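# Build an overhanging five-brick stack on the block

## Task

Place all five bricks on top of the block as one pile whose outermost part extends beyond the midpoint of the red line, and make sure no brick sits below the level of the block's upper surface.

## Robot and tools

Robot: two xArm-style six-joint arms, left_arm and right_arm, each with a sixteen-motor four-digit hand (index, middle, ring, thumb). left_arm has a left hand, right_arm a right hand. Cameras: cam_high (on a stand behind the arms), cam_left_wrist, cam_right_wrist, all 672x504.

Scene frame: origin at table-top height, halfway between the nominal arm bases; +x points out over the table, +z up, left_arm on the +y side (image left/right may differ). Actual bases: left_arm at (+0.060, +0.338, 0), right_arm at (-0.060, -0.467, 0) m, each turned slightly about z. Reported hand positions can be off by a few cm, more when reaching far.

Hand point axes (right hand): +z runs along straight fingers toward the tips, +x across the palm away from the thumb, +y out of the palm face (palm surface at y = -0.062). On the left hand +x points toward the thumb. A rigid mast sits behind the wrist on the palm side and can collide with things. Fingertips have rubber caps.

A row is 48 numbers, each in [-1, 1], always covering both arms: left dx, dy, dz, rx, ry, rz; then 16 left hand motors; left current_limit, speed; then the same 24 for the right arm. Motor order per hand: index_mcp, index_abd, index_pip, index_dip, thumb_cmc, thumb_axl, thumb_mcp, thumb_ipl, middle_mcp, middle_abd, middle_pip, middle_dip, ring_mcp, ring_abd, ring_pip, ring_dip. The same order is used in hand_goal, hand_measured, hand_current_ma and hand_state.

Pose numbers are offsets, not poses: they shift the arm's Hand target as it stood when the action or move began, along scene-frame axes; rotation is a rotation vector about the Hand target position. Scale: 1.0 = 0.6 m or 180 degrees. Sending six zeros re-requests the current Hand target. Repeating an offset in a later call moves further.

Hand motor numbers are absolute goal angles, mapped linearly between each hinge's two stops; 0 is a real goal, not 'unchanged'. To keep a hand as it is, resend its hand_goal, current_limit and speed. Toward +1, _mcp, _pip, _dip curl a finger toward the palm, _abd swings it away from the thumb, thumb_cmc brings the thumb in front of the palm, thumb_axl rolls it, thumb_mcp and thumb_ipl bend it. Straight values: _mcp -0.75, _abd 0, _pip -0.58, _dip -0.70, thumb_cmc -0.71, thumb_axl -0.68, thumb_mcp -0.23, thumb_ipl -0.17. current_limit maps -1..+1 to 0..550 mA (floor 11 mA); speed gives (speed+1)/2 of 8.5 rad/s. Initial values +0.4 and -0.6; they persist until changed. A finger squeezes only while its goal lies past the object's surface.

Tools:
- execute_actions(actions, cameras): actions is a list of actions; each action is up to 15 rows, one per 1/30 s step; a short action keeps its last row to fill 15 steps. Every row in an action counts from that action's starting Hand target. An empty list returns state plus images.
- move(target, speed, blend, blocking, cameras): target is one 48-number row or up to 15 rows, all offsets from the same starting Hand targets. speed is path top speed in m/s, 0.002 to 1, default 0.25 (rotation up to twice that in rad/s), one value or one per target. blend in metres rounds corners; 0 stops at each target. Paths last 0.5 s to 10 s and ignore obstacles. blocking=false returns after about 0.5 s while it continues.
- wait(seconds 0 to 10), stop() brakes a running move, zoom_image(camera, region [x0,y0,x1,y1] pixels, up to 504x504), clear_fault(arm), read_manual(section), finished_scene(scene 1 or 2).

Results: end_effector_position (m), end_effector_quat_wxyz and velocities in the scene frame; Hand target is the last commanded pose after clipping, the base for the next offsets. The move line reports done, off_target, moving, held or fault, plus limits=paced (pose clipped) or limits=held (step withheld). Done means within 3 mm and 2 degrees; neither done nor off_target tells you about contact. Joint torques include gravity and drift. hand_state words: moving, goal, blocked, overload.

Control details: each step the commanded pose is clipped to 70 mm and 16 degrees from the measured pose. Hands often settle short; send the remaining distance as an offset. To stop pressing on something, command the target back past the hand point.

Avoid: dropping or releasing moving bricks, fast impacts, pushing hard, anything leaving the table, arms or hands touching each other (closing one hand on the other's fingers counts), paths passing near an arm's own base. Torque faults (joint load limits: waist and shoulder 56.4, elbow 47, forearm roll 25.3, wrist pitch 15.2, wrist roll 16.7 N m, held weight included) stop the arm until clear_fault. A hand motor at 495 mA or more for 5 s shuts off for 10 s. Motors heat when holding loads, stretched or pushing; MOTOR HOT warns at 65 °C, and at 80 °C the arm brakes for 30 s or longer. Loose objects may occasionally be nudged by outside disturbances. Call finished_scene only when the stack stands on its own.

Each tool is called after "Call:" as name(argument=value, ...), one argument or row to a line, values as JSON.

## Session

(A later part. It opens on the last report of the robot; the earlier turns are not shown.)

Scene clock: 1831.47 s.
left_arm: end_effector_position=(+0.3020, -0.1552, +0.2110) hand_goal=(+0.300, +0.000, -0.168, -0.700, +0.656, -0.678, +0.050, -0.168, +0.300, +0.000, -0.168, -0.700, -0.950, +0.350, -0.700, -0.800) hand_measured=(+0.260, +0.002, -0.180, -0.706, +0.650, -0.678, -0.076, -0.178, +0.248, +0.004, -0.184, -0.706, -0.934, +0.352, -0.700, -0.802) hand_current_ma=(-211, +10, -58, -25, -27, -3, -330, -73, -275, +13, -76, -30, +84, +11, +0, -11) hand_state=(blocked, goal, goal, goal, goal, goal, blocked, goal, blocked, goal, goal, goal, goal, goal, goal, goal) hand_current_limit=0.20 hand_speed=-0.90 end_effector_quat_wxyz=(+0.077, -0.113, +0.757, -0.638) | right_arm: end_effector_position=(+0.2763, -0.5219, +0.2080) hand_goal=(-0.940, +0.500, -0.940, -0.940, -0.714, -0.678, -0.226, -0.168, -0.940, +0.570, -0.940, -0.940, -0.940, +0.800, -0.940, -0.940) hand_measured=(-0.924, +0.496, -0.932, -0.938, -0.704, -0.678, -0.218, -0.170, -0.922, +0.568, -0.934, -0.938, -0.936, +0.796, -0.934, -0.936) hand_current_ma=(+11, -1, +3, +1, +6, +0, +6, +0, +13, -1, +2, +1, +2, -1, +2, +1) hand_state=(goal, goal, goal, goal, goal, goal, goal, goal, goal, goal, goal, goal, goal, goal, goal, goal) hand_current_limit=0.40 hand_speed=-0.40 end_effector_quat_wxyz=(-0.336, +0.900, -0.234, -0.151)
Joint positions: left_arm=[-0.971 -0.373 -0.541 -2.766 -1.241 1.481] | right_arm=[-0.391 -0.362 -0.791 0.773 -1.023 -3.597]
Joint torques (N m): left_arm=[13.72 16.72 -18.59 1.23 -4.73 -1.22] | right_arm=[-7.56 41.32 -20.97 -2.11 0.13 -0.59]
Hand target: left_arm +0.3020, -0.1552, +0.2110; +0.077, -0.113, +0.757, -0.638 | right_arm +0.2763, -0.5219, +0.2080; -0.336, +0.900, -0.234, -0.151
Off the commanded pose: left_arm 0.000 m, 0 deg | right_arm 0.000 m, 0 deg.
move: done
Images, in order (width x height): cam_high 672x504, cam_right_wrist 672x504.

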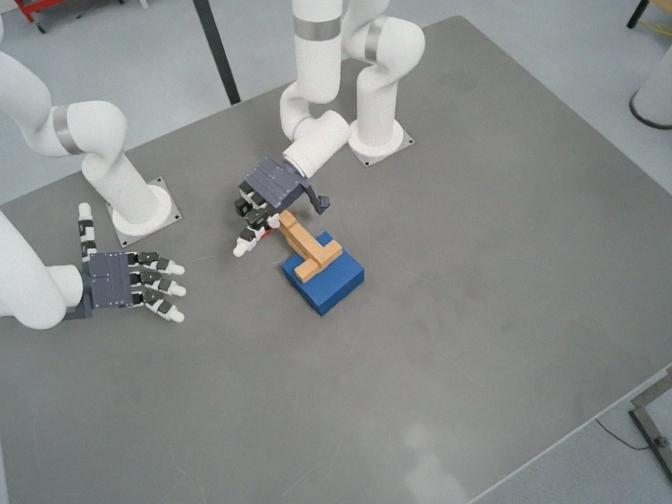

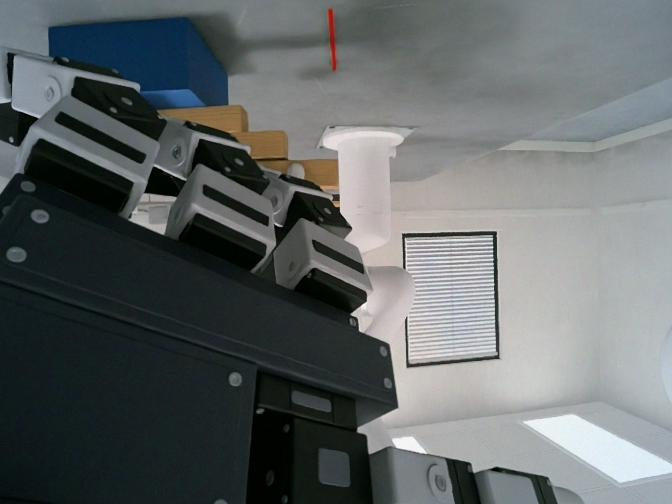

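Call:
move(
  target=[0,0,-0.0065,0,0,0,0.3,0,-0.168,-0.7,0.657,-0.678,0.05,-0.168,0.3,0,-0.168,-0.7,-0.95,0.35,-0.7,-0.8,0.2,-0.9,0.0,0.0,0.0,0,0,0,-0.94,0.5,-0.94,-0.94,-0.714,-0.678,-0.226,-0.168,-0.94,0.57,-0.94,-0.94,-0.94,0.8,-0.94,-0.94,0.4,-0.4],
  speed=0.02,
  cameras=["cam_right_wrist"],
)

Call:
zoom_image(
  camera="cam_right_wrist",
  region=[265, 135, 345, 215],
)

Scene clock: 1834.47 s.
left_arm: end_effector_position=(+0.3020, -0.1552, +0.2071) hand_goal=(+0.300, +0.000, -0.168, -0.700, +0.656, -0.678, +0.050, -0.168, +0.300, +0.000, -0.168, -0.700, -0.950, +0.350, -0.700, -0.800) hand_measured=(+0.260, +0.002, -0.180, -0.706, +0.650, -0.678, -0.076, -0.178, +0.248, +0.004, -0.184, -0.706, -0.934, +0.352, -0.700, -0.802) hand_current_ma=(-210, +10, -61, -28, -30, -3, -330, -73, -274, +13, -76, -30, +84, +11, +0, -11) hand_state=(blocked, goal, goal, goal, goal, goal, blocked, goal, blocked, goal, goal, goal, goal, goal, goal, goal) hand_current_limit=0.20 hand_speed=-0.90 end_effector_quat_wxyz=(+0.077, -0.113, +0.757, -0.638) | right_arm: end_effector_position=(+0.2763, -0.5219, +0.2080) hand_goal=(-0.940, +0.500, -0.940, -0.940, -0.714, -0.678, -0.226, -0.168, -0.940, +0.570, -0.940, -0.940, -0.940, +0.800, -0.940, -0.940) hand_measured=(-0.924, +0.496, -0.932, -0.938, -0.704, -0.678, -0.218, -0.170, -0.922, +0.568, -0.934, -0.938, -0.936, +0.796, -0.934, -0.936) hand_current_ma=(+11, -1, +3, +1, +6, +0, +6, +0, +13, -1, +2, +1, +2, -1, +2, +1) hand_state=(goal, goal, goal, goal, goal, goal, goal, goal, goal, goal, goal, goal, goal, goal, goal, goal) hand_current_limit=0.40 hand_speed=-0.40 end_effector_quat_wxyz=(-0.336, +0.900, -0.234, -0.151)
Joint positions: left_arm=[-0.971 -0.385 -0.542 -2.767 -1.25 1.485] | right_arm=[-0.391 -0.362 -0.791 0.773 -1.023 -3.597]
Joint torques (N m): left_arm=[13.95 16.76 -18.29 -1.15 -4.54 1.03] | right_arm=[-7.94 41.24 -21.43 -2.05 0.31 -0.55]
Hand target: left_arm +0.3020, -0.1552, +0.2071; +0.077, -0.113, +0.757, -0.638 | right_arm +0.2763, -0.5219, +0.2080; -0.336, +0.900, -0.234, -0.151
Off the commanded pose: left_arm 0.000 m, 0 deg | right_arm 0.000 m, 0 deg.
move: done
Images, in order (width x height): cam_right_wrist 672x504.

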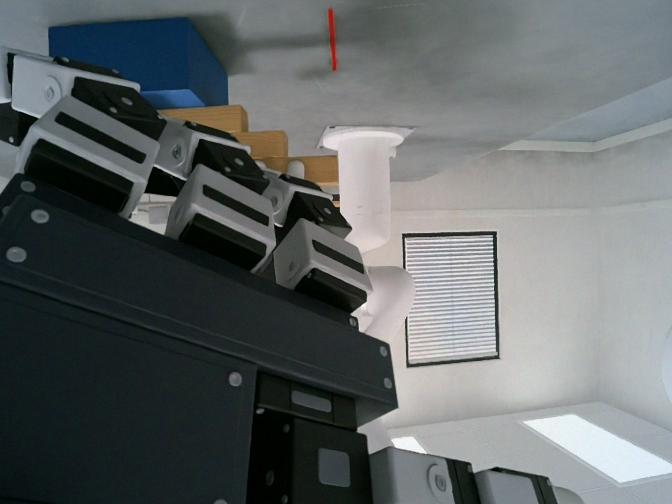

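Scaled by 6.300.

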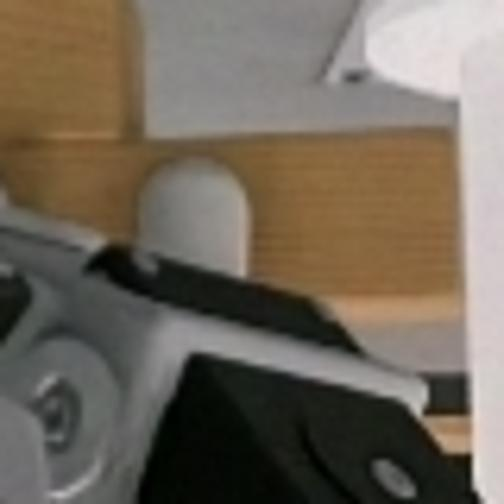

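Call:
move(
  target=[
    [0,0,-0.0005,0,0,0,0.3,0,-0.168,-0.7,0.657,-0.678,0.05,-0.168,0.3,0,-0.168,-0.7,-0.95,0.35,-0.7,-0.8,0.2,-0.9,0.0,0.0,0.0,0,0,0,-0.94,0.5,-0.94,-0.94,-0.714,-0.678,-0.226,-0.168,-0.94,0.57,-0.94,-0.94,-0.94,0.8,-0.94,-0.94,0.4,-0.4],
    [0,0,-0.0005,0,0,0,0.275,0,-0.168,-0.7,0.657,-0.678,-0.06,-0.168,0.262,0,-0.168,-0.7,-0.95,0.35,-0.7,-0.8,0.2,-0.9,0.0,0.0,0.0,0,0,0,-0.94,0.5,-0.94,-0.94,-0.714,-0.678,-0.226,-0.168,-0.94,0.57,-0.94,-0.94,-0.94,0.8,-0.94,-0.94,0.4,-0.4],
  ],
  speed=0.02,
  cameras=["cam_right_wrist"],
)

Call:
zoom_image(
  camera="cam_right_wrist",
  region=[265, 135, 345, 215],
)

Scene clock: 1838.43 s.
left_arm: end_effector_position=(+0.3020, -0.1552, +0.2068) hand_goal=(+0.274, +0.000, -0.168, -0.700, +0.656, -0.678, -0.060, -0.168, +0.262, +0.000, -0.168, -0.700, -0.950, +0.350, -0.700, -0.800) hand_measured=(+0.260, +0.002, -0.180, -0.706, +0.650, -0.678, -0.078, -0.178, +0.248, +0.004, -0.184, -0.706, -0.934, +0.352, -0.700, -0.802) hand_current_ma=(-78, +8, -62, -28, -35, -3, -112, -73, -78, +13, -76, -30, +84, +11, +0, -11) hand_state=(goal, goal, goal, goal, goal, goal, goal, goal, goal, goal, goal, goal, goal, goal, goal, goal) hand_current_limit=0.20 hand_speed=-0.90 end_effector_quat_wxyz=(+0.077, -0.113, +0.757, -0.638) | right_arm: end_effector_position=(+0.2763, -0.5219, +0.2080) hand_goal=(-0.940, +0.500, -0.940, -0.940, -0.714, -0.678, -0.226, -0.168, -0.940, +0.570, -0.940, -0.940, -0.940, +0.800, -0.940, -0.940) hand_measured=(-0.924, +0.496, -0.932, -0.938, -0.704, -0.678, -0.218, -0.170, -0.922, +0.568, -0.934, -0.938, -0.936, +0.796, -0.934, -0.936) hand_current_ma=(+11, -1, +3, +1, +6, +0, +6, +0, +13, -1, +2, +1, +2, -1, +2, +1) hand_state=(goal, goal, goal, goal, goal, goal, goal, goal, goal, goal, goal, goal, goal, goal, goal, goal) hand_current_limit=0.40 hand_speed=-0.40 end_effector_quat_wxyz=(-0.336, +0.900, -0.234, -0.151)
Joint positions: left_arm=[-0.971 -0.386 -0.542 -2.767 -1.251 1.485] | right_arm=[-0.391 -0.362 -0.791 0.773 -1.023 -3.597]
Joint torques (N m): left_arm=[11.97 16.8 -18.11 -1.3 -4.34 1.01] | right_arm=[-8.45 41.09 -21.07 -1.94 0.16 -0.48]
Hand target: left_arm +0.3020, -0.1552, +0.2068; +0.077, -0.113, +0.757, -0.638 | right_arm +0.2763, -0.5219, +0.2080; -0.336, +0.900, -0.234, -0.151
Off the commanded pose: left_arm 0.000 m, 0 deg | right_arm 0.000 m, 0 deg.
move: done
Images, in order (width x height): cam_right_wrist 672x504.

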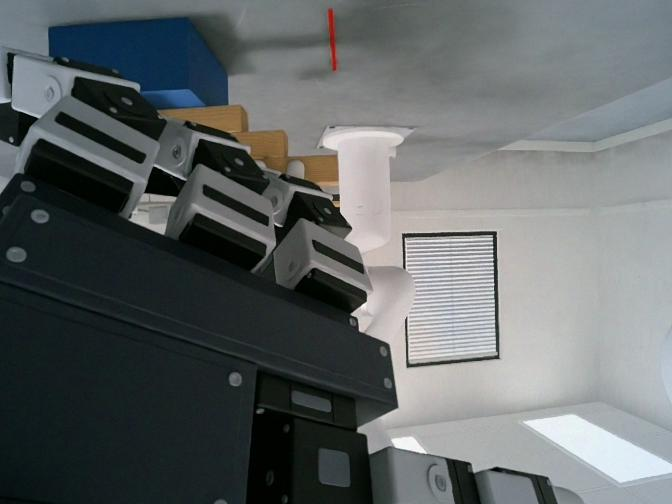

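Scaled by 6.300.

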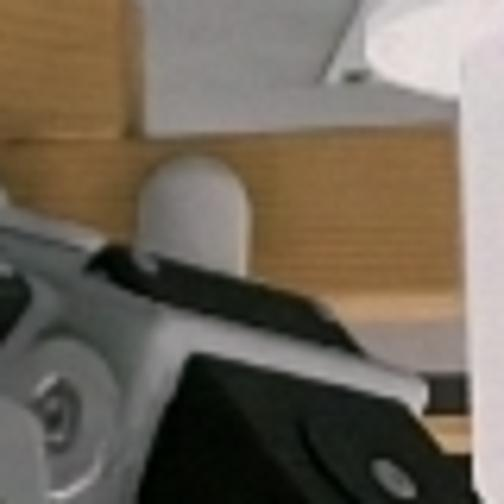

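Call:
move(
  target=[0,0,0,0,0,0,0.261,0,-0.168,-0.7,0.657,-0.678,-0.077,-0.168,0.248,0,-0.168,-0.7,-0.95,0.35,-0.7,-0.8,0.2,-0.95,0.0,0.0,0.0,0,0,0,-0.94,0.5,-0.94,-0.94,-0.714,-0.678,-0.226,-0.168,-0.94,0.57,-0.94,-0.94,-0.94,0.8,-0.94,-0.94,0.4,-0.4],
  speed=0.02,
  cameras=["cam_right_wrist"],
)

Call:
zoom_image(
  camera="cam_right_wrist",
  region=[265, 135, 345, 215],
)

Scene clock: 1840.43 s.
left_arm: end_effector_position=(+0.3020, -0.1552, +0.2068) hand_goal=(+0.260, +0.000, -0.168, -0.700, +0.656, -0.678, -0.078, -0.168, +0.248, +0.000, -0.168, -0.700, -0.950, +0.350, -0.700, -0.800) hand_measured=(+0.258, +0.002, -0.178, -0.706, +0.650, -0.678, -0.082, -0.176, +0.244, +0.004, -0.180, -0.706, -0.934, +0.352, -0.700, -0.802) hand_current_ma=(-14, +8, -52, -28, -35, -3, -22, -48, -18, +13, -59, -29, +84, +11, +0, -11) hand_state=(goal, goal, goal, goal, goal, goal, goal, goal, goal, goal, goal, goal, goal, goal, goal, goal) hand_current_limit=0.20 hand_speed=-0.95 end_effector_quat_wxyz=(+0.077, -0.113, +0.757, -0.638) | right_arm: end_effector_position=(+0.2763, -0.5219, +0.2080) hand_goal=(-0.940, +0.500, -0.940, -0.940, -0.714, -0.678, -0.226, -0.168, -0.940, +0.570, -0.940, -0.940, -0.940, +0.800, -0.940, -0.940) hand_measured=(-0.924, +0.496, -0.932, -0.938, -0.704, -0.678, -0.218, -0.170, -0.922, +0.568, -0.934, -0.938, -0.936, +0.796, -0.934, -0.936) hand_current_ma=(+11, -1, +3, +1, +6, +0, +6, +0, +13, -1, +2, +1, +2, -1, +2, +1) hand_state=(goal, goal, goal, goal, goal, goal, goal, goal, goal, goal, goal, goal, goal, goal, goal, goal) hand_current_limit=0.40 hand_speed=-0.40 end_effector_quat_wxyz=(-0.336, +0.900, -0.234, -0.151)
Joint positions: left_arm=[-0.971 -0.386 -0.542 -2.767 -1.251 1.485] | right_arm=[-0.391 -0.362 -0.791 0.773 -1.023 -3.597]
Joint torques (N m): left_arm=[11.68 17.56 -17.61 -1.05 -4.34 0.99] | right_arm=[-7.42 40.55 -21.49 -2.01 0.17 -0.54]
Hand target: left_arm +0.3020, -0.1552, +0.2068; +0.077, -0.113, +0.757, -0.638 | right_arm +0.2763, -0.5219, +0.2080; -0.336, +0.900, -0.234, -0.151
Off the commanded pose: left_arm 0.000 m, 0 deg | right_arm 0.000 m, 0 deg.
move: done
Images, in order (width x height): cam_right_wrist 672x504.

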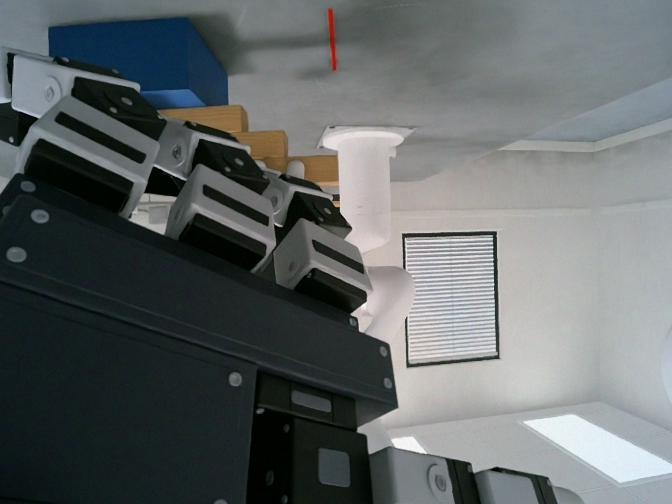

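Scaled by 6.300.

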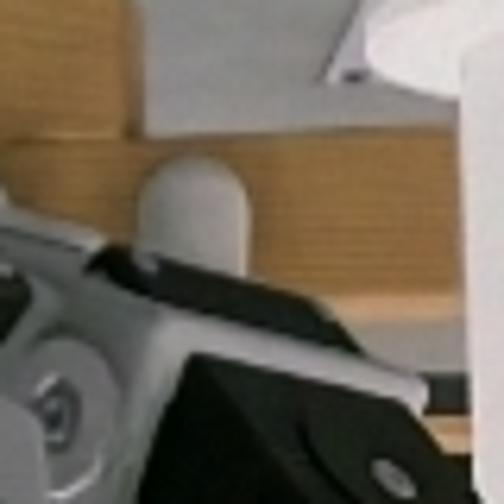

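Call:
move(
  target=[0,0,0,0,0,0,0.252,0,-0.168,-0.7,0.657,-0.678,-0.086,-0.168,0.239,0,-0.168,-0.7,-0.95,0.35,-0.7,-0.8,0.2,-0.95,0.0,0.0,0.0,0,0,0,-0.94,0.5,-0.94,-0.94,-0.714,-0.678,-0.226,-0.168,-0.94,0.57,-0.94,-0.94,-0.94,0.8,-0.94,-0.94,0.4,-0.4],
  speed=0.02,
  cameras=["cam_right_wrist"],
)

Call:
zoom_image(
  camera="cam_right_wrist",
  region=[265, 135, 345, 215],
)

Scene clock: 1842.57 s.
left_arm: end_effector_position=(+0.3020, -0.1552, +0.2068) hand_goal=(+0.252, +0.000, -0.168, -0.700, +0.656, -0.678, -0.086, -0.168, +0.238, +0.000, -0.168, -0.700, -0.950, +0.350, -0.700, -0.800) hand_measured=(+0.254, +0.002, -0.174, -0.704, +0.652, -0.678, -0.084, -0.172, +0.240, +0.004, -0.174, -0.704, -0.934, +0.352, -0.700, -0.802) hand_current_ma=(+10, +8, -31, -21, -23, -3, +8, -20, +11, +13, -33, -19, +84, +11, +0, -11) hand_state=(goal, goal, goal, goal, goal, goal, goal, goal, goal, goal, goal, goal, goal, goal, goal, goal) hand_current_limit=0.20 hand_speed=-0.95 end_effector_quat_wxyz=(+0.077, -0.113, +0.757, -0.638) | right_arm: end_effector_position=(+0.2763, -0.5219, +0.2080) hand_goal=(-0.940, +0.500, -0.940, -0.940, -0.714, -0.678, -0.226, -0.168, -0.940, +0.570, -0.940, -0.940, -0.940, +0.800, -0.940, -0.940) hand_measured=(-0.924, +0.496, -0.932, -0.938, -0.704, -0.678, -0.218, -0.170, -0.922, +0.568, -0.934, -0.938, -0.936, +0.796, -0.934, -0.936) hand_current_ma=(+11, -1, +3, +1, +6, +0, +6, +0, +13, -1, +2, +1, +2, -1, +2, +1) hand_state=(goal, goal, goal, goal, goal, goal, goal, goal, goal, goal, goal, goal, goal, goal, goal, goal) hand_current_limit=0.40 hand_speed=-0.40 end_effector_quat_wxyz=(-0.336, +0.900, -0.234, -0.151)
Joint positions: left_arm=[-0.971 -0.386 -0.542 -2.767 -1.251 1.485] | right_arm=[-0.391 -0.362 -0.791 0.773 -1.023 -3.597]
Joint torques (N m): left_arm=[11.74 19.39 -17.98 -0.91 -4.39 0.66] | right_arm=[-7.97 41.05 -20.68 -1.78 0.24 -0.5]
Hand target: left_arm +0.3020, -0.1552, +0.2068; +0.077, -0.113, +0.757, -0.638 | right_arm +0.2763, -0.5219, +0.2080; -0.336, +0.900, -0.234, -0.151
Off the commanded pose: left_arm 0.000 m, 0 deg | right_arm 0.000 m, 0 deg.
move: done
Images, in order (width x height): cam_right_wrist 672x504.

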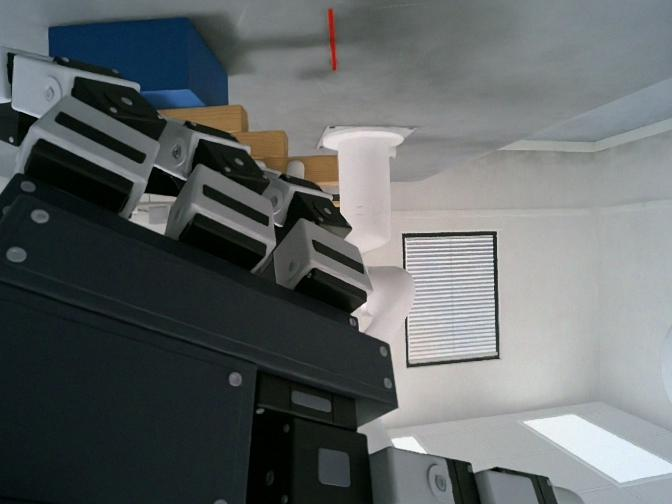

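Scaled by 6.300.

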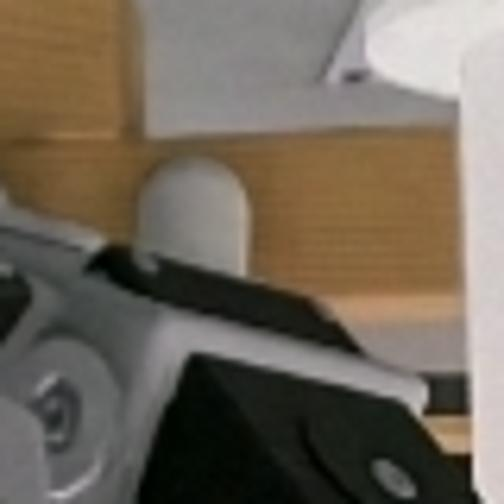

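Call:
move(
  target=[0,0,0,0,0,0,0.243,0,-0.168,-0.7,0.657,-0.678,-0.097,-0.168,0.229,0,-0.168,-0.7,-0.95,0.35,-0.7,-0.8,0.2,-0.95,0.0,0.0,0.0,0,0,0,-0.94,0.5,-0.94,-0.94,-0.714,-0.678,-0.226,-0.168,-0.94,0.57,-0.94,-0.94,-0.94,0.8,-0.94,-0.94,0.4,-0.4],
  speed=0.02,
  cameras=["cam_right_wrist"],
)

Call:
zoom_image(
  camera="cam_right_wrist",
  region=[265, 135, 345, 215],
)

Scene clock: 1844.60 s.
left_arm: end_effector_position=(+0.3020, -0.1552, +0.2068) hand_goal=(+0.242, +0.000, -0.168, -0.700, +0.656, -0.678, -0.098, -0.168, +0.228, +0.000, -0.168, -0.700, -0.950, +0.350, -0.700, -0.800) hand_measured=(+0.246, +0.002, -0.172, -0.702, +0.652, -0.678, -0.096, -0.170, +0.234, +0.004, -0.172, -0.702, -0.934, +0.352, -0.700, -0.802) hand_current_ma=(+26, +8, -19, -15, -16, -3, +15, -15, +29, +13, -21, -14, +84, +11, +0, -11) hand_state=(goal, goal, goal, goal, goal, goal, goal, goal, goal, goal, goal, goal, goal, goal, goal, goal) hand_current_limit=0.20 hand_speed=-0.95 end_effector_quat_wxyz=(+0.077, -0.113, +0.757, -0.638) | right_arm: end_effector_position=(+0.2763, -0.5219, +0.2080) hand_goal=(-0.940, +0.500, -0.940, -0.940, -0.714, -0.678, -0.226, -0.168, -0.940, +0.570, -0.940, -0.940, -0.940, +0.800, -0.940, -0.940) hand_measured=(-0.924, +0.496, -0.932, -0.938, -0.704, -0.678, -0.218, -0.170, -0.922, +0.568, -0.934, -0.938, -0.936, +0.796, -0.934, -0.936) hand_current_ma=(+11, -1, +3, +1, +6, +0, +6, +0, +13, -1, +2, +1, +2, -1, +2, +1) hand_state=(goal, goal, goal, goal, goal, goal, goal, goal, goal, goal, goal, goal, goal, goal, goal, goal) hand_current_limit=0.40 hand_speed=-0.40 end_effector_quat_wxyz=(-0.336, +0.900, -0.234, -0.151)
Joint positions: left_arm=[-0.971 -0.386 -0.542 -2.767 -1.251 1.485] | right_arm=[-0.391 -0.362 -0.791 0.773 -1.023 -3.597]
Joint torques (N m): left_arm=[9.71 19.68 -17.68 -0.68 -4.27 0.55] | right_arm=[-8.49 41.12 -20.98 -2.06 0.15 -0.59]
Hand target: left_arm +0.3020, -0.1552, +0.2068; +0.077, -0.113, +0.757, -0.638 | right_arm +0.2763, -0.5219, +0.2080; -0.336, +0.900, -0.234, -0.151
Off the commanded pose: left_arm 0.000 m, 0 deg | right_arm 0.000 m, 0 deg.
move: done
Images, in order (width x height): cam_right_wrist 672x504.

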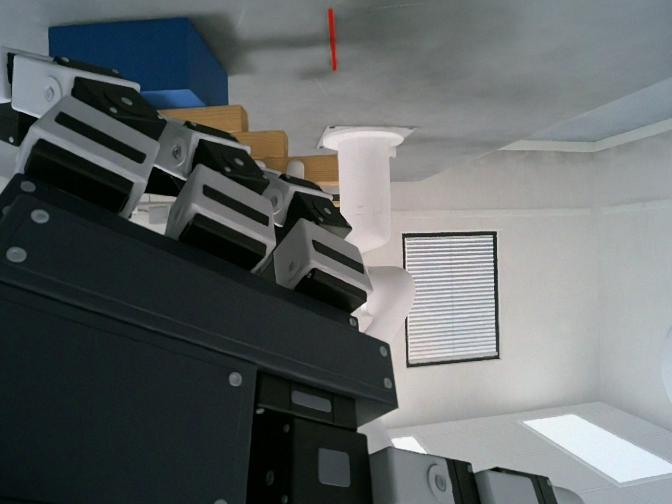

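Scaled by 6.300.

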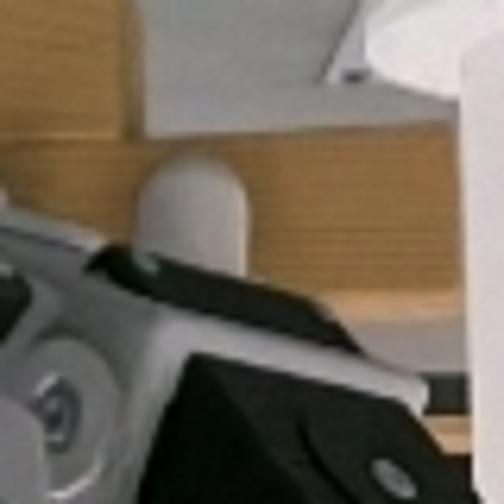

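Call:
wait(
  seconds=1,
  cameras=["cam_right_wrist", "cam_high"],
)

Call:
zoom_image(
  camera="cam_right_wrist",
  region=[265, 135, 345, 215],
)

Call:
zoom_image(
  camera="cam_high",
  region=[270, 205, 310, 245],
)

Scene clock: 1846.80 s.
left_arm: end_effector_position=(+0.3020, -0.1552, +0.2068) hand_goal=(+0.242, +0.000, -0.168, -0.700, +0.656, -0.678, -0.098, -0.168, +0.228, +0.000, -0.168, -0.700, -0.950, +0.350, -0.700, -0.800) hand_measured=(+0.246, +0.002, -0.172, -0.702, +0.652, -0.678, -0.096, -0.170, +0.234, +0.004, -0.172, -0.702, -0.934, +0.352, -0.700, -0.802) hand_current_ma=(+26, +8, -19, -15, -16, -3, +15, -15, +29, +13, -21, -14, +84, +11, +0, -11) hand_state=(goal, goal, goal, goal, goal, goal, goal, goal, goal, goal, goal, goal, goal, goal, goal, goal) hand_current_limit=0.20 hand_speed=-0.95 end_effector_quat_wxyz=(+0.077, -0.113, +0.757, -0.638) | right_arm: end_effector_position=(+0.2763, -0.5219, +0.2080) hand_goal=(-0.940, +0.500, -0.940, -0.940, -0.714, -0.678, -0.226, -0.168, -0.940, +0.570, -0.940, -0.940, -0.940, +0.800, -0.940, -0.940) hand_measured=(-0.924, +0.496, -0.932, -0.938, -0.704, -0.678, -0.218, -0.170, -0.922, +0.568, -0.934, -0.938, -0.936, +0.796, -0.934, -0.936) hand_current_ma=(+11, -1, +3, +1, +6, +0, +6, +0, +13, -1, +2, +1, +2, -1, +2, +1) hand_state=(goal, goal, goal, goal, goal, goal, goal, goal, goal, goal, goal, goal, goal, goal, goal, goal) hand_current_limit=0.40 hand_speed=-0.40 end_effector_quat_wxyz=(-0.336, +0.900, -0.234, -0.151)
Joint positions: left_arm=[-0.971 -0.386 -0.542 -2.767 -1.251 1.485] | right_arm=[-0.391 -0.362 -0.791 0.773 -1.023 -3.597]
Joint torques (N m): left_arm=[9.72 19.81 -18.22 -0.7 -4.3 0.35] | right_arm=[-7.85 39.91 -21.25 -2.24 0.07 -0.49]
Hand target: left_arm +0.3020, -0.1552, +0.2068; +0.077, -0.113, +0.757, -0.638 | right_arm +0.2763, -0.5219, +0.2080; -0.336, +0.900, -0.234, -0.151
Off the commanded pose: left_arm 0.000 m, 0 deg | right_arm 0.000 m, 0 deg.
wait: 1.00 s; at rest from the start
Images, in order (width x height): cam_high 672x504, cam_right_wrist 672x504.

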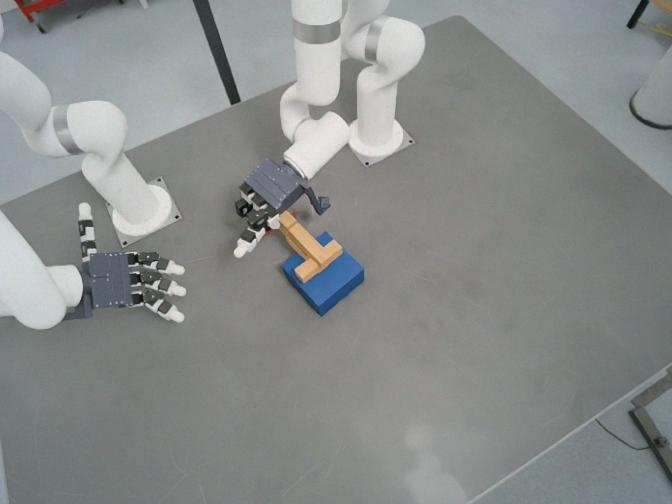

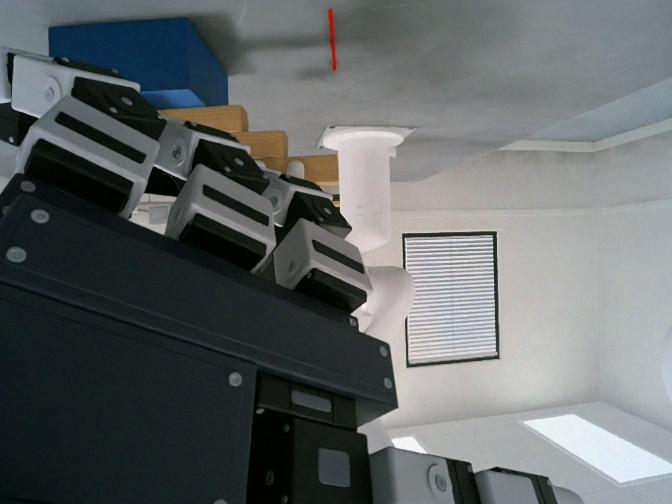

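Scaled by 6.300.

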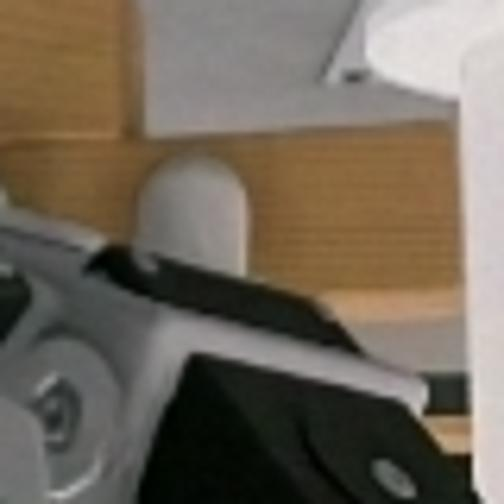

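Scaled by 12.600.

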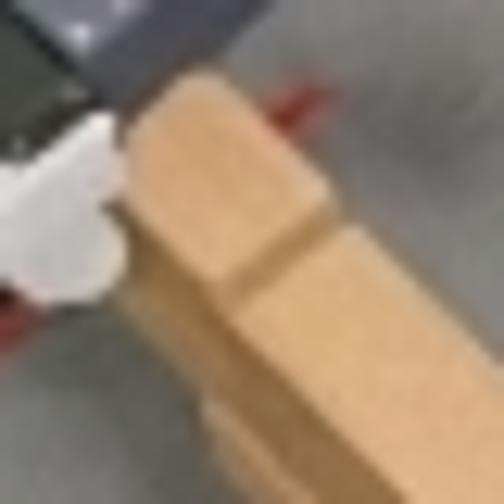

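Call:
zoom_image(
  camera="cam_right_wrist",
  region=[258, 140, 298, 180],
)

Call:
zoom_image(
  camera="cam_right_wrist",
  region=[300, 140, 350, 190],
)

Scaled by 12.600.

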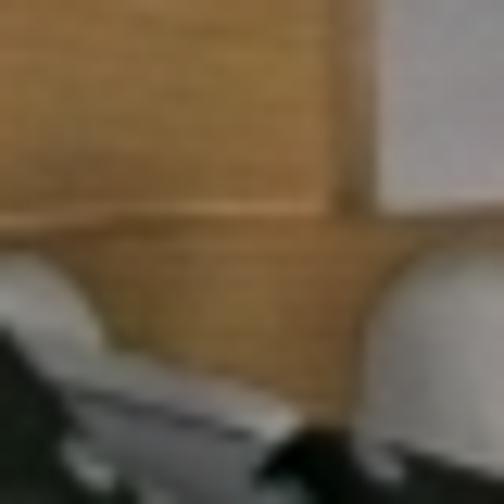

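Scaled by 10.080.

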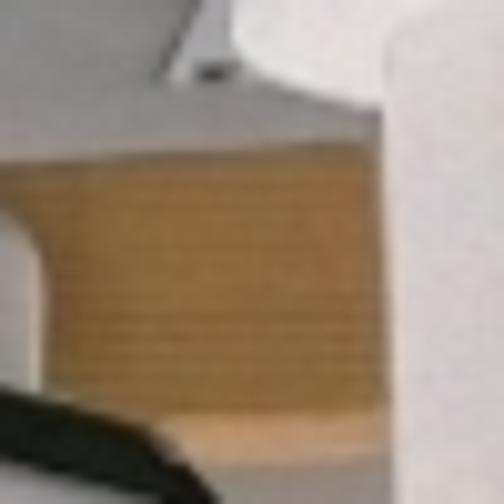

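Call:
zoom_image(
  camera="cam_right_wrist",
  region=[180, 80, 300, 180],
)

Call:
zoom_image(
  camera="cam_high",
  region=[270, 210, 350, 290],
)

Scaled by 4.200.

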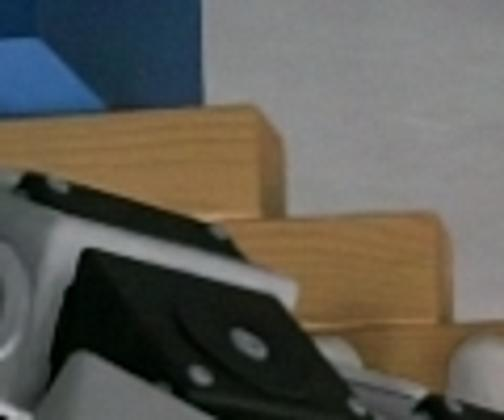

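Scaled by 6.300.

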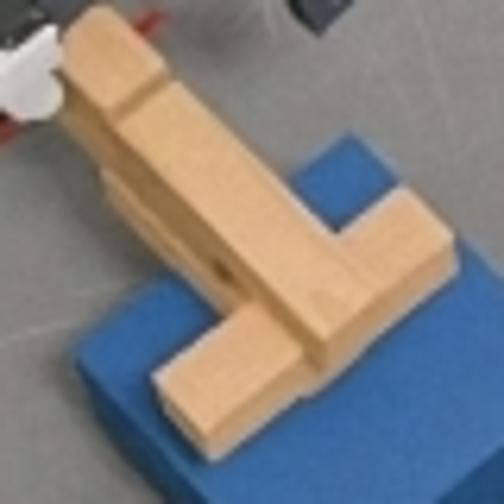

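Call:
move(
  target=[
    [0,0,0,0,0,0,0.222,0,-0.168,-0.7,0.657,-0.678,-0.12,-0.168,0.21,0,-0.168,-0.7,-0.95,0.35,-0.7,-0.8,0.2,-0.93,0.0,0.0,0.0,0,0,0,-0.94,0.5,-0.94,-0.94,-0.714,-0.678,-0.226,-0.168,-0.94,0.57,-0.94,-0.94,-0.94,0.8,-0.94,-0.94,0.4,-0.4],
    [0,0,0,0,0,0,0.18,0,-0.168,-0.7,0.657,-0.678,-0.16,-0.168,0.17,0,-0.168,-0.7,-0.95,0.35,-0.7,-0.8,0.3,-0.9,0.0,0.0,0.0,0,0,0,-0.94,0.5,-0.94,-0.94,-0.714,-0.678,-0.226,-0.168,-0.94,0.57,-0.94,-0.94,-0.94,0.8,-0.94,-0.94,0.4,-0.4],
  ],
  speed=0.02,
  cameras=["cam_right_wrist"],
)

Call:
zoom_image(
  camera="cam_right_wrist",
  region=[265, 135, 345, 215],
)

Scene clock: 1860.13 s.
left_arm: end_effector_position=(+0.3020, -0.1552, +0.2068) hand_goal=(+0.180, +0.000, -0.168, -0.700, +0.656, -0.678, -0.160, -0.168, +0.170, +0.000, -0.168, -0.700, -0.950, +0.350, -0.700, -0.800) hand_measured=(+0.186, +0.002, -0.172, -0.702, +0.652, -0.678, -0.156, -0.170, +0.176, +0.004, -0.172, -0.702, -0.934, +0.352, -0.700, -0.802) hand_current_ma=(+33, +8, -17, -14, -16, -3, +19, -14, +37, +13, -19, -14, +84, +11, +0, -11) hand_state=(goal, goal, goal, goal, goal, goal, goal, goal, goal, goal, goal, goal, goal, goal, goal, goal) hand_current_limit=0.30 hand_speed=-0.90 end_effector_quat_wxyz=(+0.077, -0.113, +0.757, -0.638) | right_arm: end_effector_position=(+0.2763, -0.5219, +0.2080) hand_goal=(-0.940, +0.500, -0.940, -0.940, -0.714, -0.678, -0.226, -0.168, -0.940, +0.570, -0.940, -0.940, -0.940, +0.800, -0.940, -0.940) hand_measured=(-0.924, +0.496, -0.932, -0.938, -0.704, -0.678, -0.218, -0.170, -0.922, +0.568, -0.934, -0.938, -0.936, +0.796, -0.934, -0.936) hand_current_ma=(+11, -1, +3, +1, +6, +0, +6, +0, +13, -1, +2, +1, +2, -1, +2, +1) hand_state=(goal, goal, goal, goal, goal, goal, goal, goal, goal, goal, goal, goal, goal, goal, goal, goal) hand_current_limit=0.40 hand_speed=-0.40 end_effector_quat_wxyz=(-0.336, +0.900, -0.234, -0.151)
Joint positions: left_arm=[-0.971 -0.386 -0.542 -2.767 -1.251 1.485] | right_arm=[-0.391 -0.362 -0.791 0.773 -1.023 -3.597]
Joint torques (N m): left_arm=[9.6 22.17 -18 -0.44 -4.38 0.09] | right_arm=[-8.23 41.01 -20.86 -2.04 0.22 -0.59]
Hand target: left_arm +0.3020, -0.1552, +0.2068; +0.077, -0.113, +0.757, -0.638 | right_arm +0.2763, -0.5219, +0.2080; -0.336, +0.900, -0.234, -0.151
Off the commanded pose: left_arm 0.000 m, 0 deg | right_arm 0.000 m, 0 deg.
move: done
Images, in order (width x height): cam_right_wrist 672x504.

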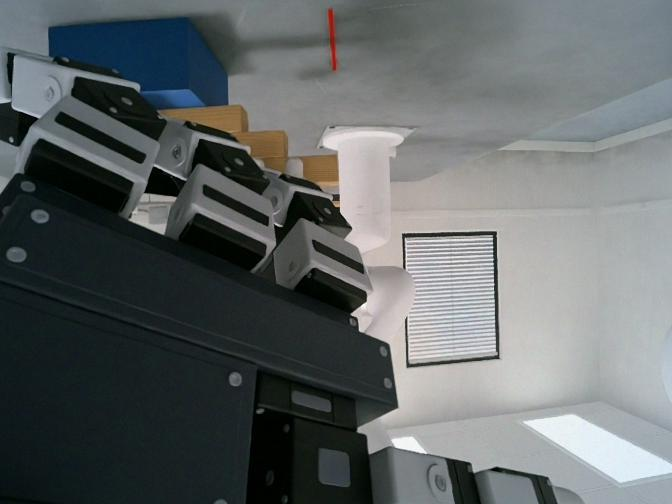

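Scaled by 6.300.

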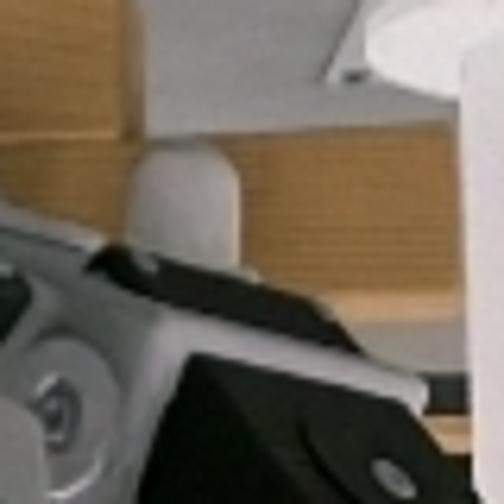

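Call:
move(
  target=[
    [0,0,0,0,0,0,0.13,0,-0.168,-0.7,0.657,-0.678,-0.2,-0.168,0.13,0,-0.168,-0.7,-0.95,0.35,-0.7,-0.8,0.3,-0.9,0.0,0.0,0.0,0,0,0,-0.94,0.5,-0.94,-0.94,-0.714,-0.678,-0.226,-0.168,-0.94,0.57,-0.94,-0.94,-0.94,0.8,-0.94,-0.94,0.4,-0.4],
    [0,0,0.02,0,0,0,0.13,0,-0.168,-0.7,0.657,-0.678,-0.2,-0.168,0.13,0,-0.168,-0.7,-0.95,0.35,-0.7,-0.8,0.3,-0.9,0.0,0.0,0.0,0,0,0,-0.94,0.5,-0.94,-0.94,-0.714,-0.678,-0.226,-0.168,-0.94,0.57,-0.94,-0.94,-0.94,0.8,-0.94,-0.94,0.4,-0.4],
  ],
  speed=0.02,
)

Call:
move(
  target=[0,0,0.15,0,0,0,0.13,0,-0.168,-0.7,0.657,-0.678,-0.2,-0.168,0.13,0,-0.168,-0.7,-0.95,0.35,-0.7,-0.8,0.3,-0.9,0.0,0.0,0.0,0,0,0,-0.94,0.5,-0.94,-0.94,-0.714,-0.678,-0.226,-0.168,-0.94,0.57,-0.94,-0.94,-0.94,0.8,-0.94,-0.94,0.4,-0.4],
  speed=0.06,
  cameras=["cam_right_wrist", "cam_high"],
)

Call:
zoom_image(
  camera="cam_right_wrist",
  region=[255, 125, 355, 225],
)

Call:
zoom_image(
  camera="cam_high",
  region=[250, 190, 330, 270],
)

Scene clock: 1865.10 s.
left_arm: end_effector_position=(+0.3020, -0.1552, +0.2187) hand_goal=(+0.130, +0.000, -0.168, -0.700, +0.656, -0.678, -0.200, -0.168, +0.130, +0.000, -0.168, -0.700, -0.950, +0.350, -0.700, -0.800) hand_measured=(+0.138, +0.002, -0.172, -0.702, +0.652, -0.678, -0.196, -0.170, +0.138, +0.004, -0.172, -0.702, -0.934, +0.352, -0.700, -0.802) hand_current_ma=(+39, +8, -16, -14, -16, -3, +23, -13, +41, +13, -17, -13, +84, +11, +0, -11) hand_state=(goal, goal, goal, goal, goal, goal, goal, goal, goal, goal, goal, goal, goal, goal, goal, goal) hand_current_limit=0.30 hand_speed=-0.90 end_effector_quat_wxyz=(+0.077, -0.113, +0.757, -0.638) | right_arm: end_effector_position=(+0.2763, -0.5219, +0.2080) hand_goal=(-0.940, +0.500, -0.940, -0.940, -0.714, -0.678, -0.226, -0.168, -0.940, +0.570, -0.940, -0.940, -0.940, +0.800, -0.940, -0.940) hand_measured=(-0.924, +0.496, -0.932, -0.938, -0.704, -0.678, -0.218, -0.170, -0.922, +0.568, -0.934, -0.938, -0.936, +0.796, -0.934, -0.936) hand_current_ma=(+11, -1, +3, +1, +6, +0, +6, +0, +13, -1, +2, +1, +2, -1, +2, +1) hand_state=(goal, goal, goal, goal, goal, goal, goal, goal, goal, goal, goal, goal, goal, goal, goal, goal) hand_current_limit=0.40 hand_speed=-0.40 end_effector_quat_wxyz=(-0.336, +0.900, -0.234, -0.151)
Joint positions: left_arm=[-0.971 -0.351 -0.539 -2.763 -1.221 1.473] | right_arm=[-0.391 -0.362 -0.791 0.773 -1.023 -3.597]
Joint torques (N m): left_arm=[7.03 49.41 -9.35 1.59 1.24 -1.18] | right_arm=[-7.63 40.48 -20.49 -1.85 0.14 -0.54]
Hand target: left_arm +0.3020, -0.1552, +0.2188; +0.077, -0.113, +0.757, -0.638 | right_arm +0.2763, -0.5219, +0.2080; -0.336, +0.900, -0.234, -0.151
Off the commanded pose: left_arm 0.000 m, 0 deg | right_arm 0.000 m, 0 deg.
move: done

Scene clock: 1866.97 s.
left_arm: end_effector_position=(+0.3020, -0.1552, +0.3087) hand_goal=(+0.130, +0.000, -0.168, -0.700, +0.656, -0.678, -0.200, -0.168, +0.130, +0.000, -0.168, -0.700, -0.950, +0.350, -0.700, -0.800) hand_measured=(+0.138, +0.002, -0.172, -0.702, +0.652, -0.678, -0.196, -0.170, +0.138, +0.004, -0.172, -0.702, -0.934, +0.352, -0.700, -0.802) hand_current_ma=(+38, +8, -16, -14, -16, -3, +23, -13, +41, +13, -17, -13, +84, +11, +0, -11) hand_state=(goal, goal, goal, goal, goal, goal, goal, goal, goal, goal, goal, goal, goal, goal, goal, goal) hand_current_limit=0.30 hand_speed=-0.90 end_effector_quat_wxyz=(+0.077, -0.113, +0.757, -0.638) | right_arm: end_effector_position=(+0.2763, -0.5219, +0.2080) hand_goal=(-0.940, +0.500, -0.940, -0.940, -0.714, -0.678, -0.226, -0.168, -0.940, +0.570, -0.940, -0.940, -0.940, +0.800, -0.940, -0.940) hand_measured=(-0.924, +0.496, -0.932, -0.938, -0.704, -0.678, -0.218, -0.170, -0.922, +0.568, -0.934, -0.938, -0.936, +0.796, -0.934, -0.936) hand_current_ma=(+11, -1, +3, +1, +6, +0, +6, +0, +13, -1, +2, +1, +2, -1, +2, +1) hand_state=(goal, goal, goal, goal, goal, goal, goal, goal, goal, goal, goal, goal, goal, goal, goal, goal) hand_current_limit=0.40 hand_speed=-0.40 end_effector_quat_wxyz=(-0.336, +0.900, -0.234, -0.151)
Joint positions: left_arm=[-0.971 -0.113 -0.553 -2.713 -0.99 1.362] | right_arm=[-0.391 -0.362 -0.791 0.773 -1.023 -3.597]
Joint torques (N m): left_arm=[-7.2 45.02 -22.05 1.02 1.28 -1.17] | right_arm=[-9.09 40.31 -20.99 -1.43 0.16 -0.6]
Hand target: left_arm +0.3020, -0.1552, +0.3088; +0.077, -0.113, +0.757, -0.638 | right_arm +0.2763, -0.5219, +0.2080; -0.336, +0.900, -0.234, -0.151
Off the commanded pose: left_arm 0.000 m, 0 deg | right_arm 0.000 m, 0 deg.
move: done
Images, in order (width x height): cam_high 672x504, cam_right_wrist 672x504.

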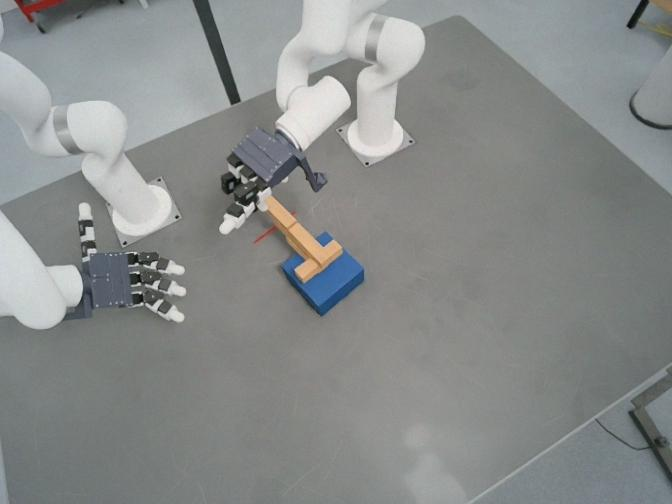

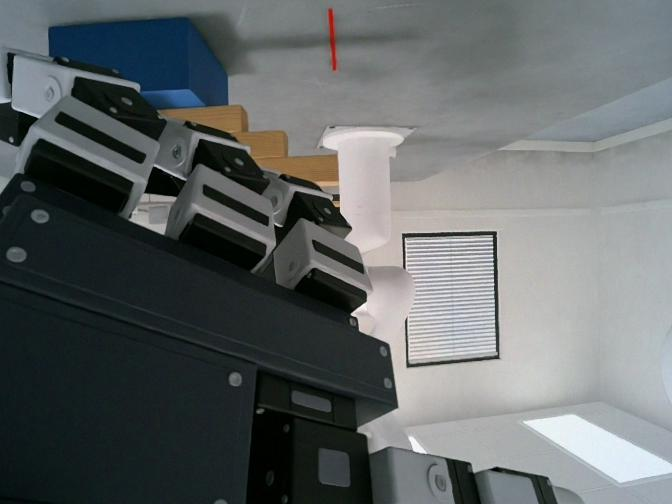

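Scaled by 5.040.

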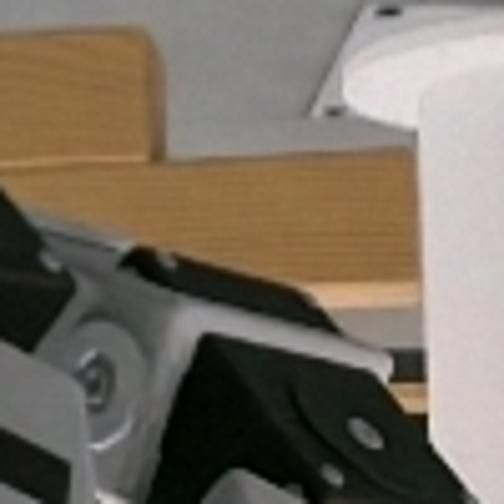

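Scaled by 6.300.

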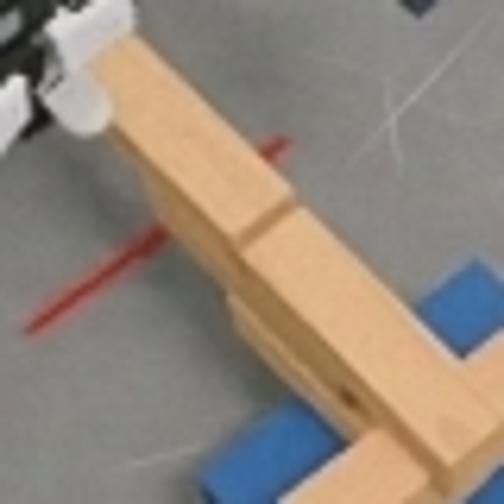

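Call:
move(
  target=[0.195,0.6253,0.0,0.00225,-0.00802,-0.015,0.13,0,-0.168,-0.7,0.657,-0.678,-0.2,-0.168,0.13,0,-0.168,-0.7,-0.95,0.35,-0.7,-0.8,0.3,-0.9,0.0,0.0,0.0,0,0,0,-0.94,0.5,-0.94,-0.94,-0.714,-0.678,-0.226,-0.168,-0.94,0.57,-0.94,-0.94,-0.94,0.8,-0.94,-0.94,0.4,-0.4],
  speed=0.2,
  cameras=["cam_right_wrist", "cam_high"],
)

Call:
zoom_image(
  camera="cam_right_wrist",
  region=[300, 140, 350, 190],
)

Call:
zoom_image(
  camera="cam_high",
  region=[250, 190, 310, 250],
)

Scene clock: 1873.80 s.
left_arm: end_effector_position=(+0.4189, +0.2200, +0.3088) hand_goal=(+0.130, +0.000, -0.168, -0.700, +0.656, -0.678, -0.200, -0.168, +0.130, +0.000, -0.168, -0.700, -0.950, +0.350, -0.700, -0.800) hand_measured=(+0.136, +0.002, -0.170, -0.702, +0.654, -0.678, -0.198, -0.170, +0.136, +0.002, -0.170, -0.702, -0.934, +0.352, -0.700, -0.802) hand_current_ma=(+31, +8, -13, -14, -13, -3, +17, -13, +33, +12, -14, -13, +84, +11, +0, -11) hand_state=(goal, goal, goal, goal, goal, goal, goal, goal, goal, goal, goal, goal, goal, goal, goal, goal) hand_current_limit=0.30 hand_speed=-0.90 end_effector_quat_wxyz=(+0.072, -0.087, +0.761, -0.639) | right_arm: end_effector_position=(+0.2763, -0.5219, +0.2080) hand_goal=(-0.940, +0.500, -0.940, -0.940, -0.714, -0.678, -0.226, -0.168, -0.940, +0.570, -0.940, -0.940, -0.940, +0.800, -0.940, -0.940) hand_measured=(-0.924, +0.496, -0.932, -0.938, -0.704, -0.678, -0.218, -0.170, -0.922, +0.568, -0.934, -0.938, -0.936, +0.796, -0.934, -0.936) hand_current_ma=(+11, -1, +3, +1, +6, +0, +6, +0, +13, -1, +2, +1, +2, -1, +2, +1) hand_state=(goal, goal, goal, goal, goal, goal, goal, goal, goal, goal, goal, goal, goal, goal, goal, goal) hand_current_limit=0.40 hand_speed=-0.40 end_effector_quat_wxyz=(-0.336, +0.900, -0.234, -0.151)
Joint positions: left_arm=[0.215 -0.076 -0.514 -1.48 -1.42 1.126] | right_arm=[-0.391 -0.362 -0.791 0.773 -1.023 -3.597]
Joint torques (N m): left_arm=[12.33 5.09 -20.71 0.92 -4.41 0.97] | right_arm=[-7.88 40.41 -20.79 -1.92 0.09 -0.61]
Hand target: left_arm +0.4190, +0.2200, +0.3088; +0.072, -0.087, +0.761, -0.639 | right_arm +0.2763, -0.5219, +0.2080; -0.336, +0.900, -0.234, -0.151
Off the commanded pose: left_arm 0.000 m, 0 deg | right_arm 0.000 m, 0 deg.
move: done
Images, in order (width x height): cam_high 672x504, cam_right_wrist 672x504.

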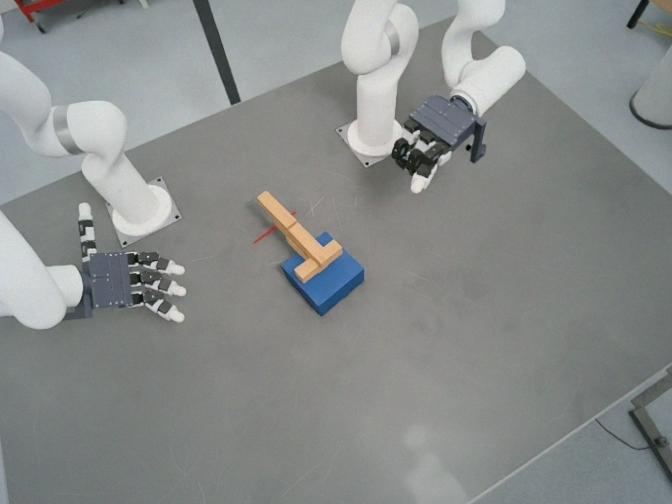

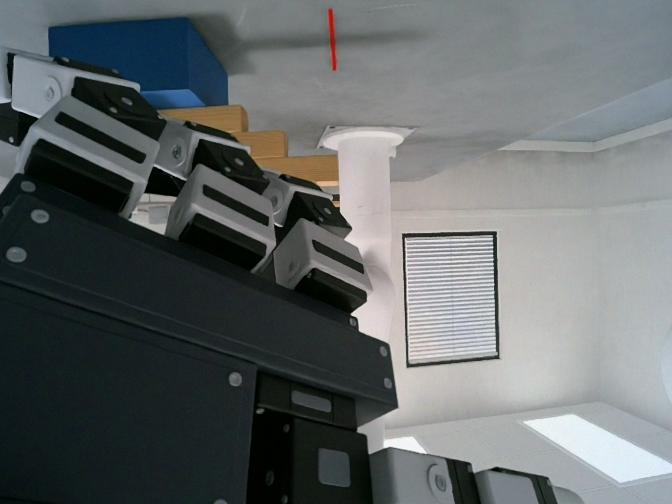

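Scaled by 10.080.

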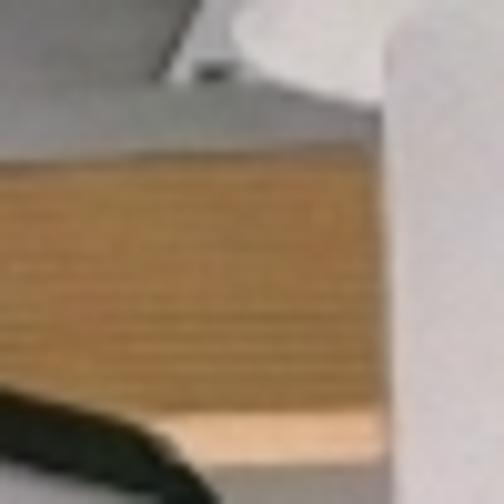

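Scaled by 8.400.

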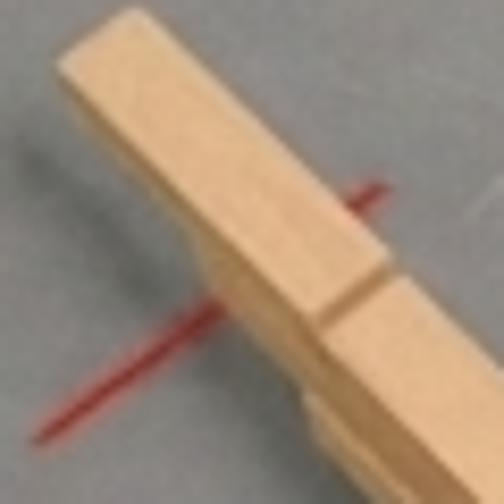

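Call:
zoom_image(
  camera="cam_right_wrist",
  region=[320, 140, 410, 260],
)

Call:
zoom_image(
  camera="cam_right_wrist",
  region=[320, 180, 380, 250],
)

Call:
zoom_image(
  camera="cam_right_wrist",
  region=[365, 150, 415, 260],
)

Scaled by 4.200.

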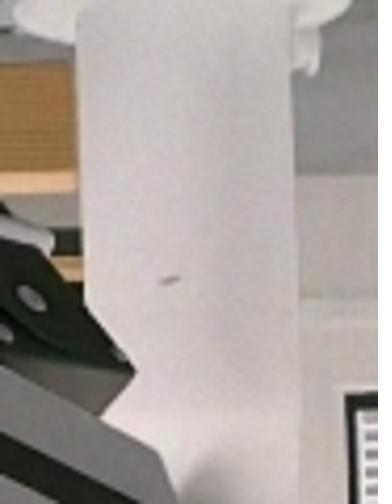

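Scaled by 7.200.

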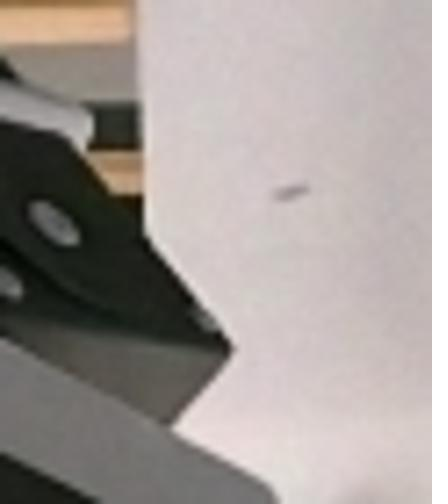

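Scaled by 4.582.

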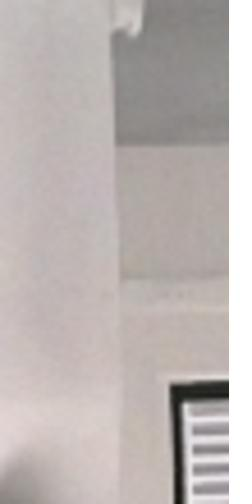

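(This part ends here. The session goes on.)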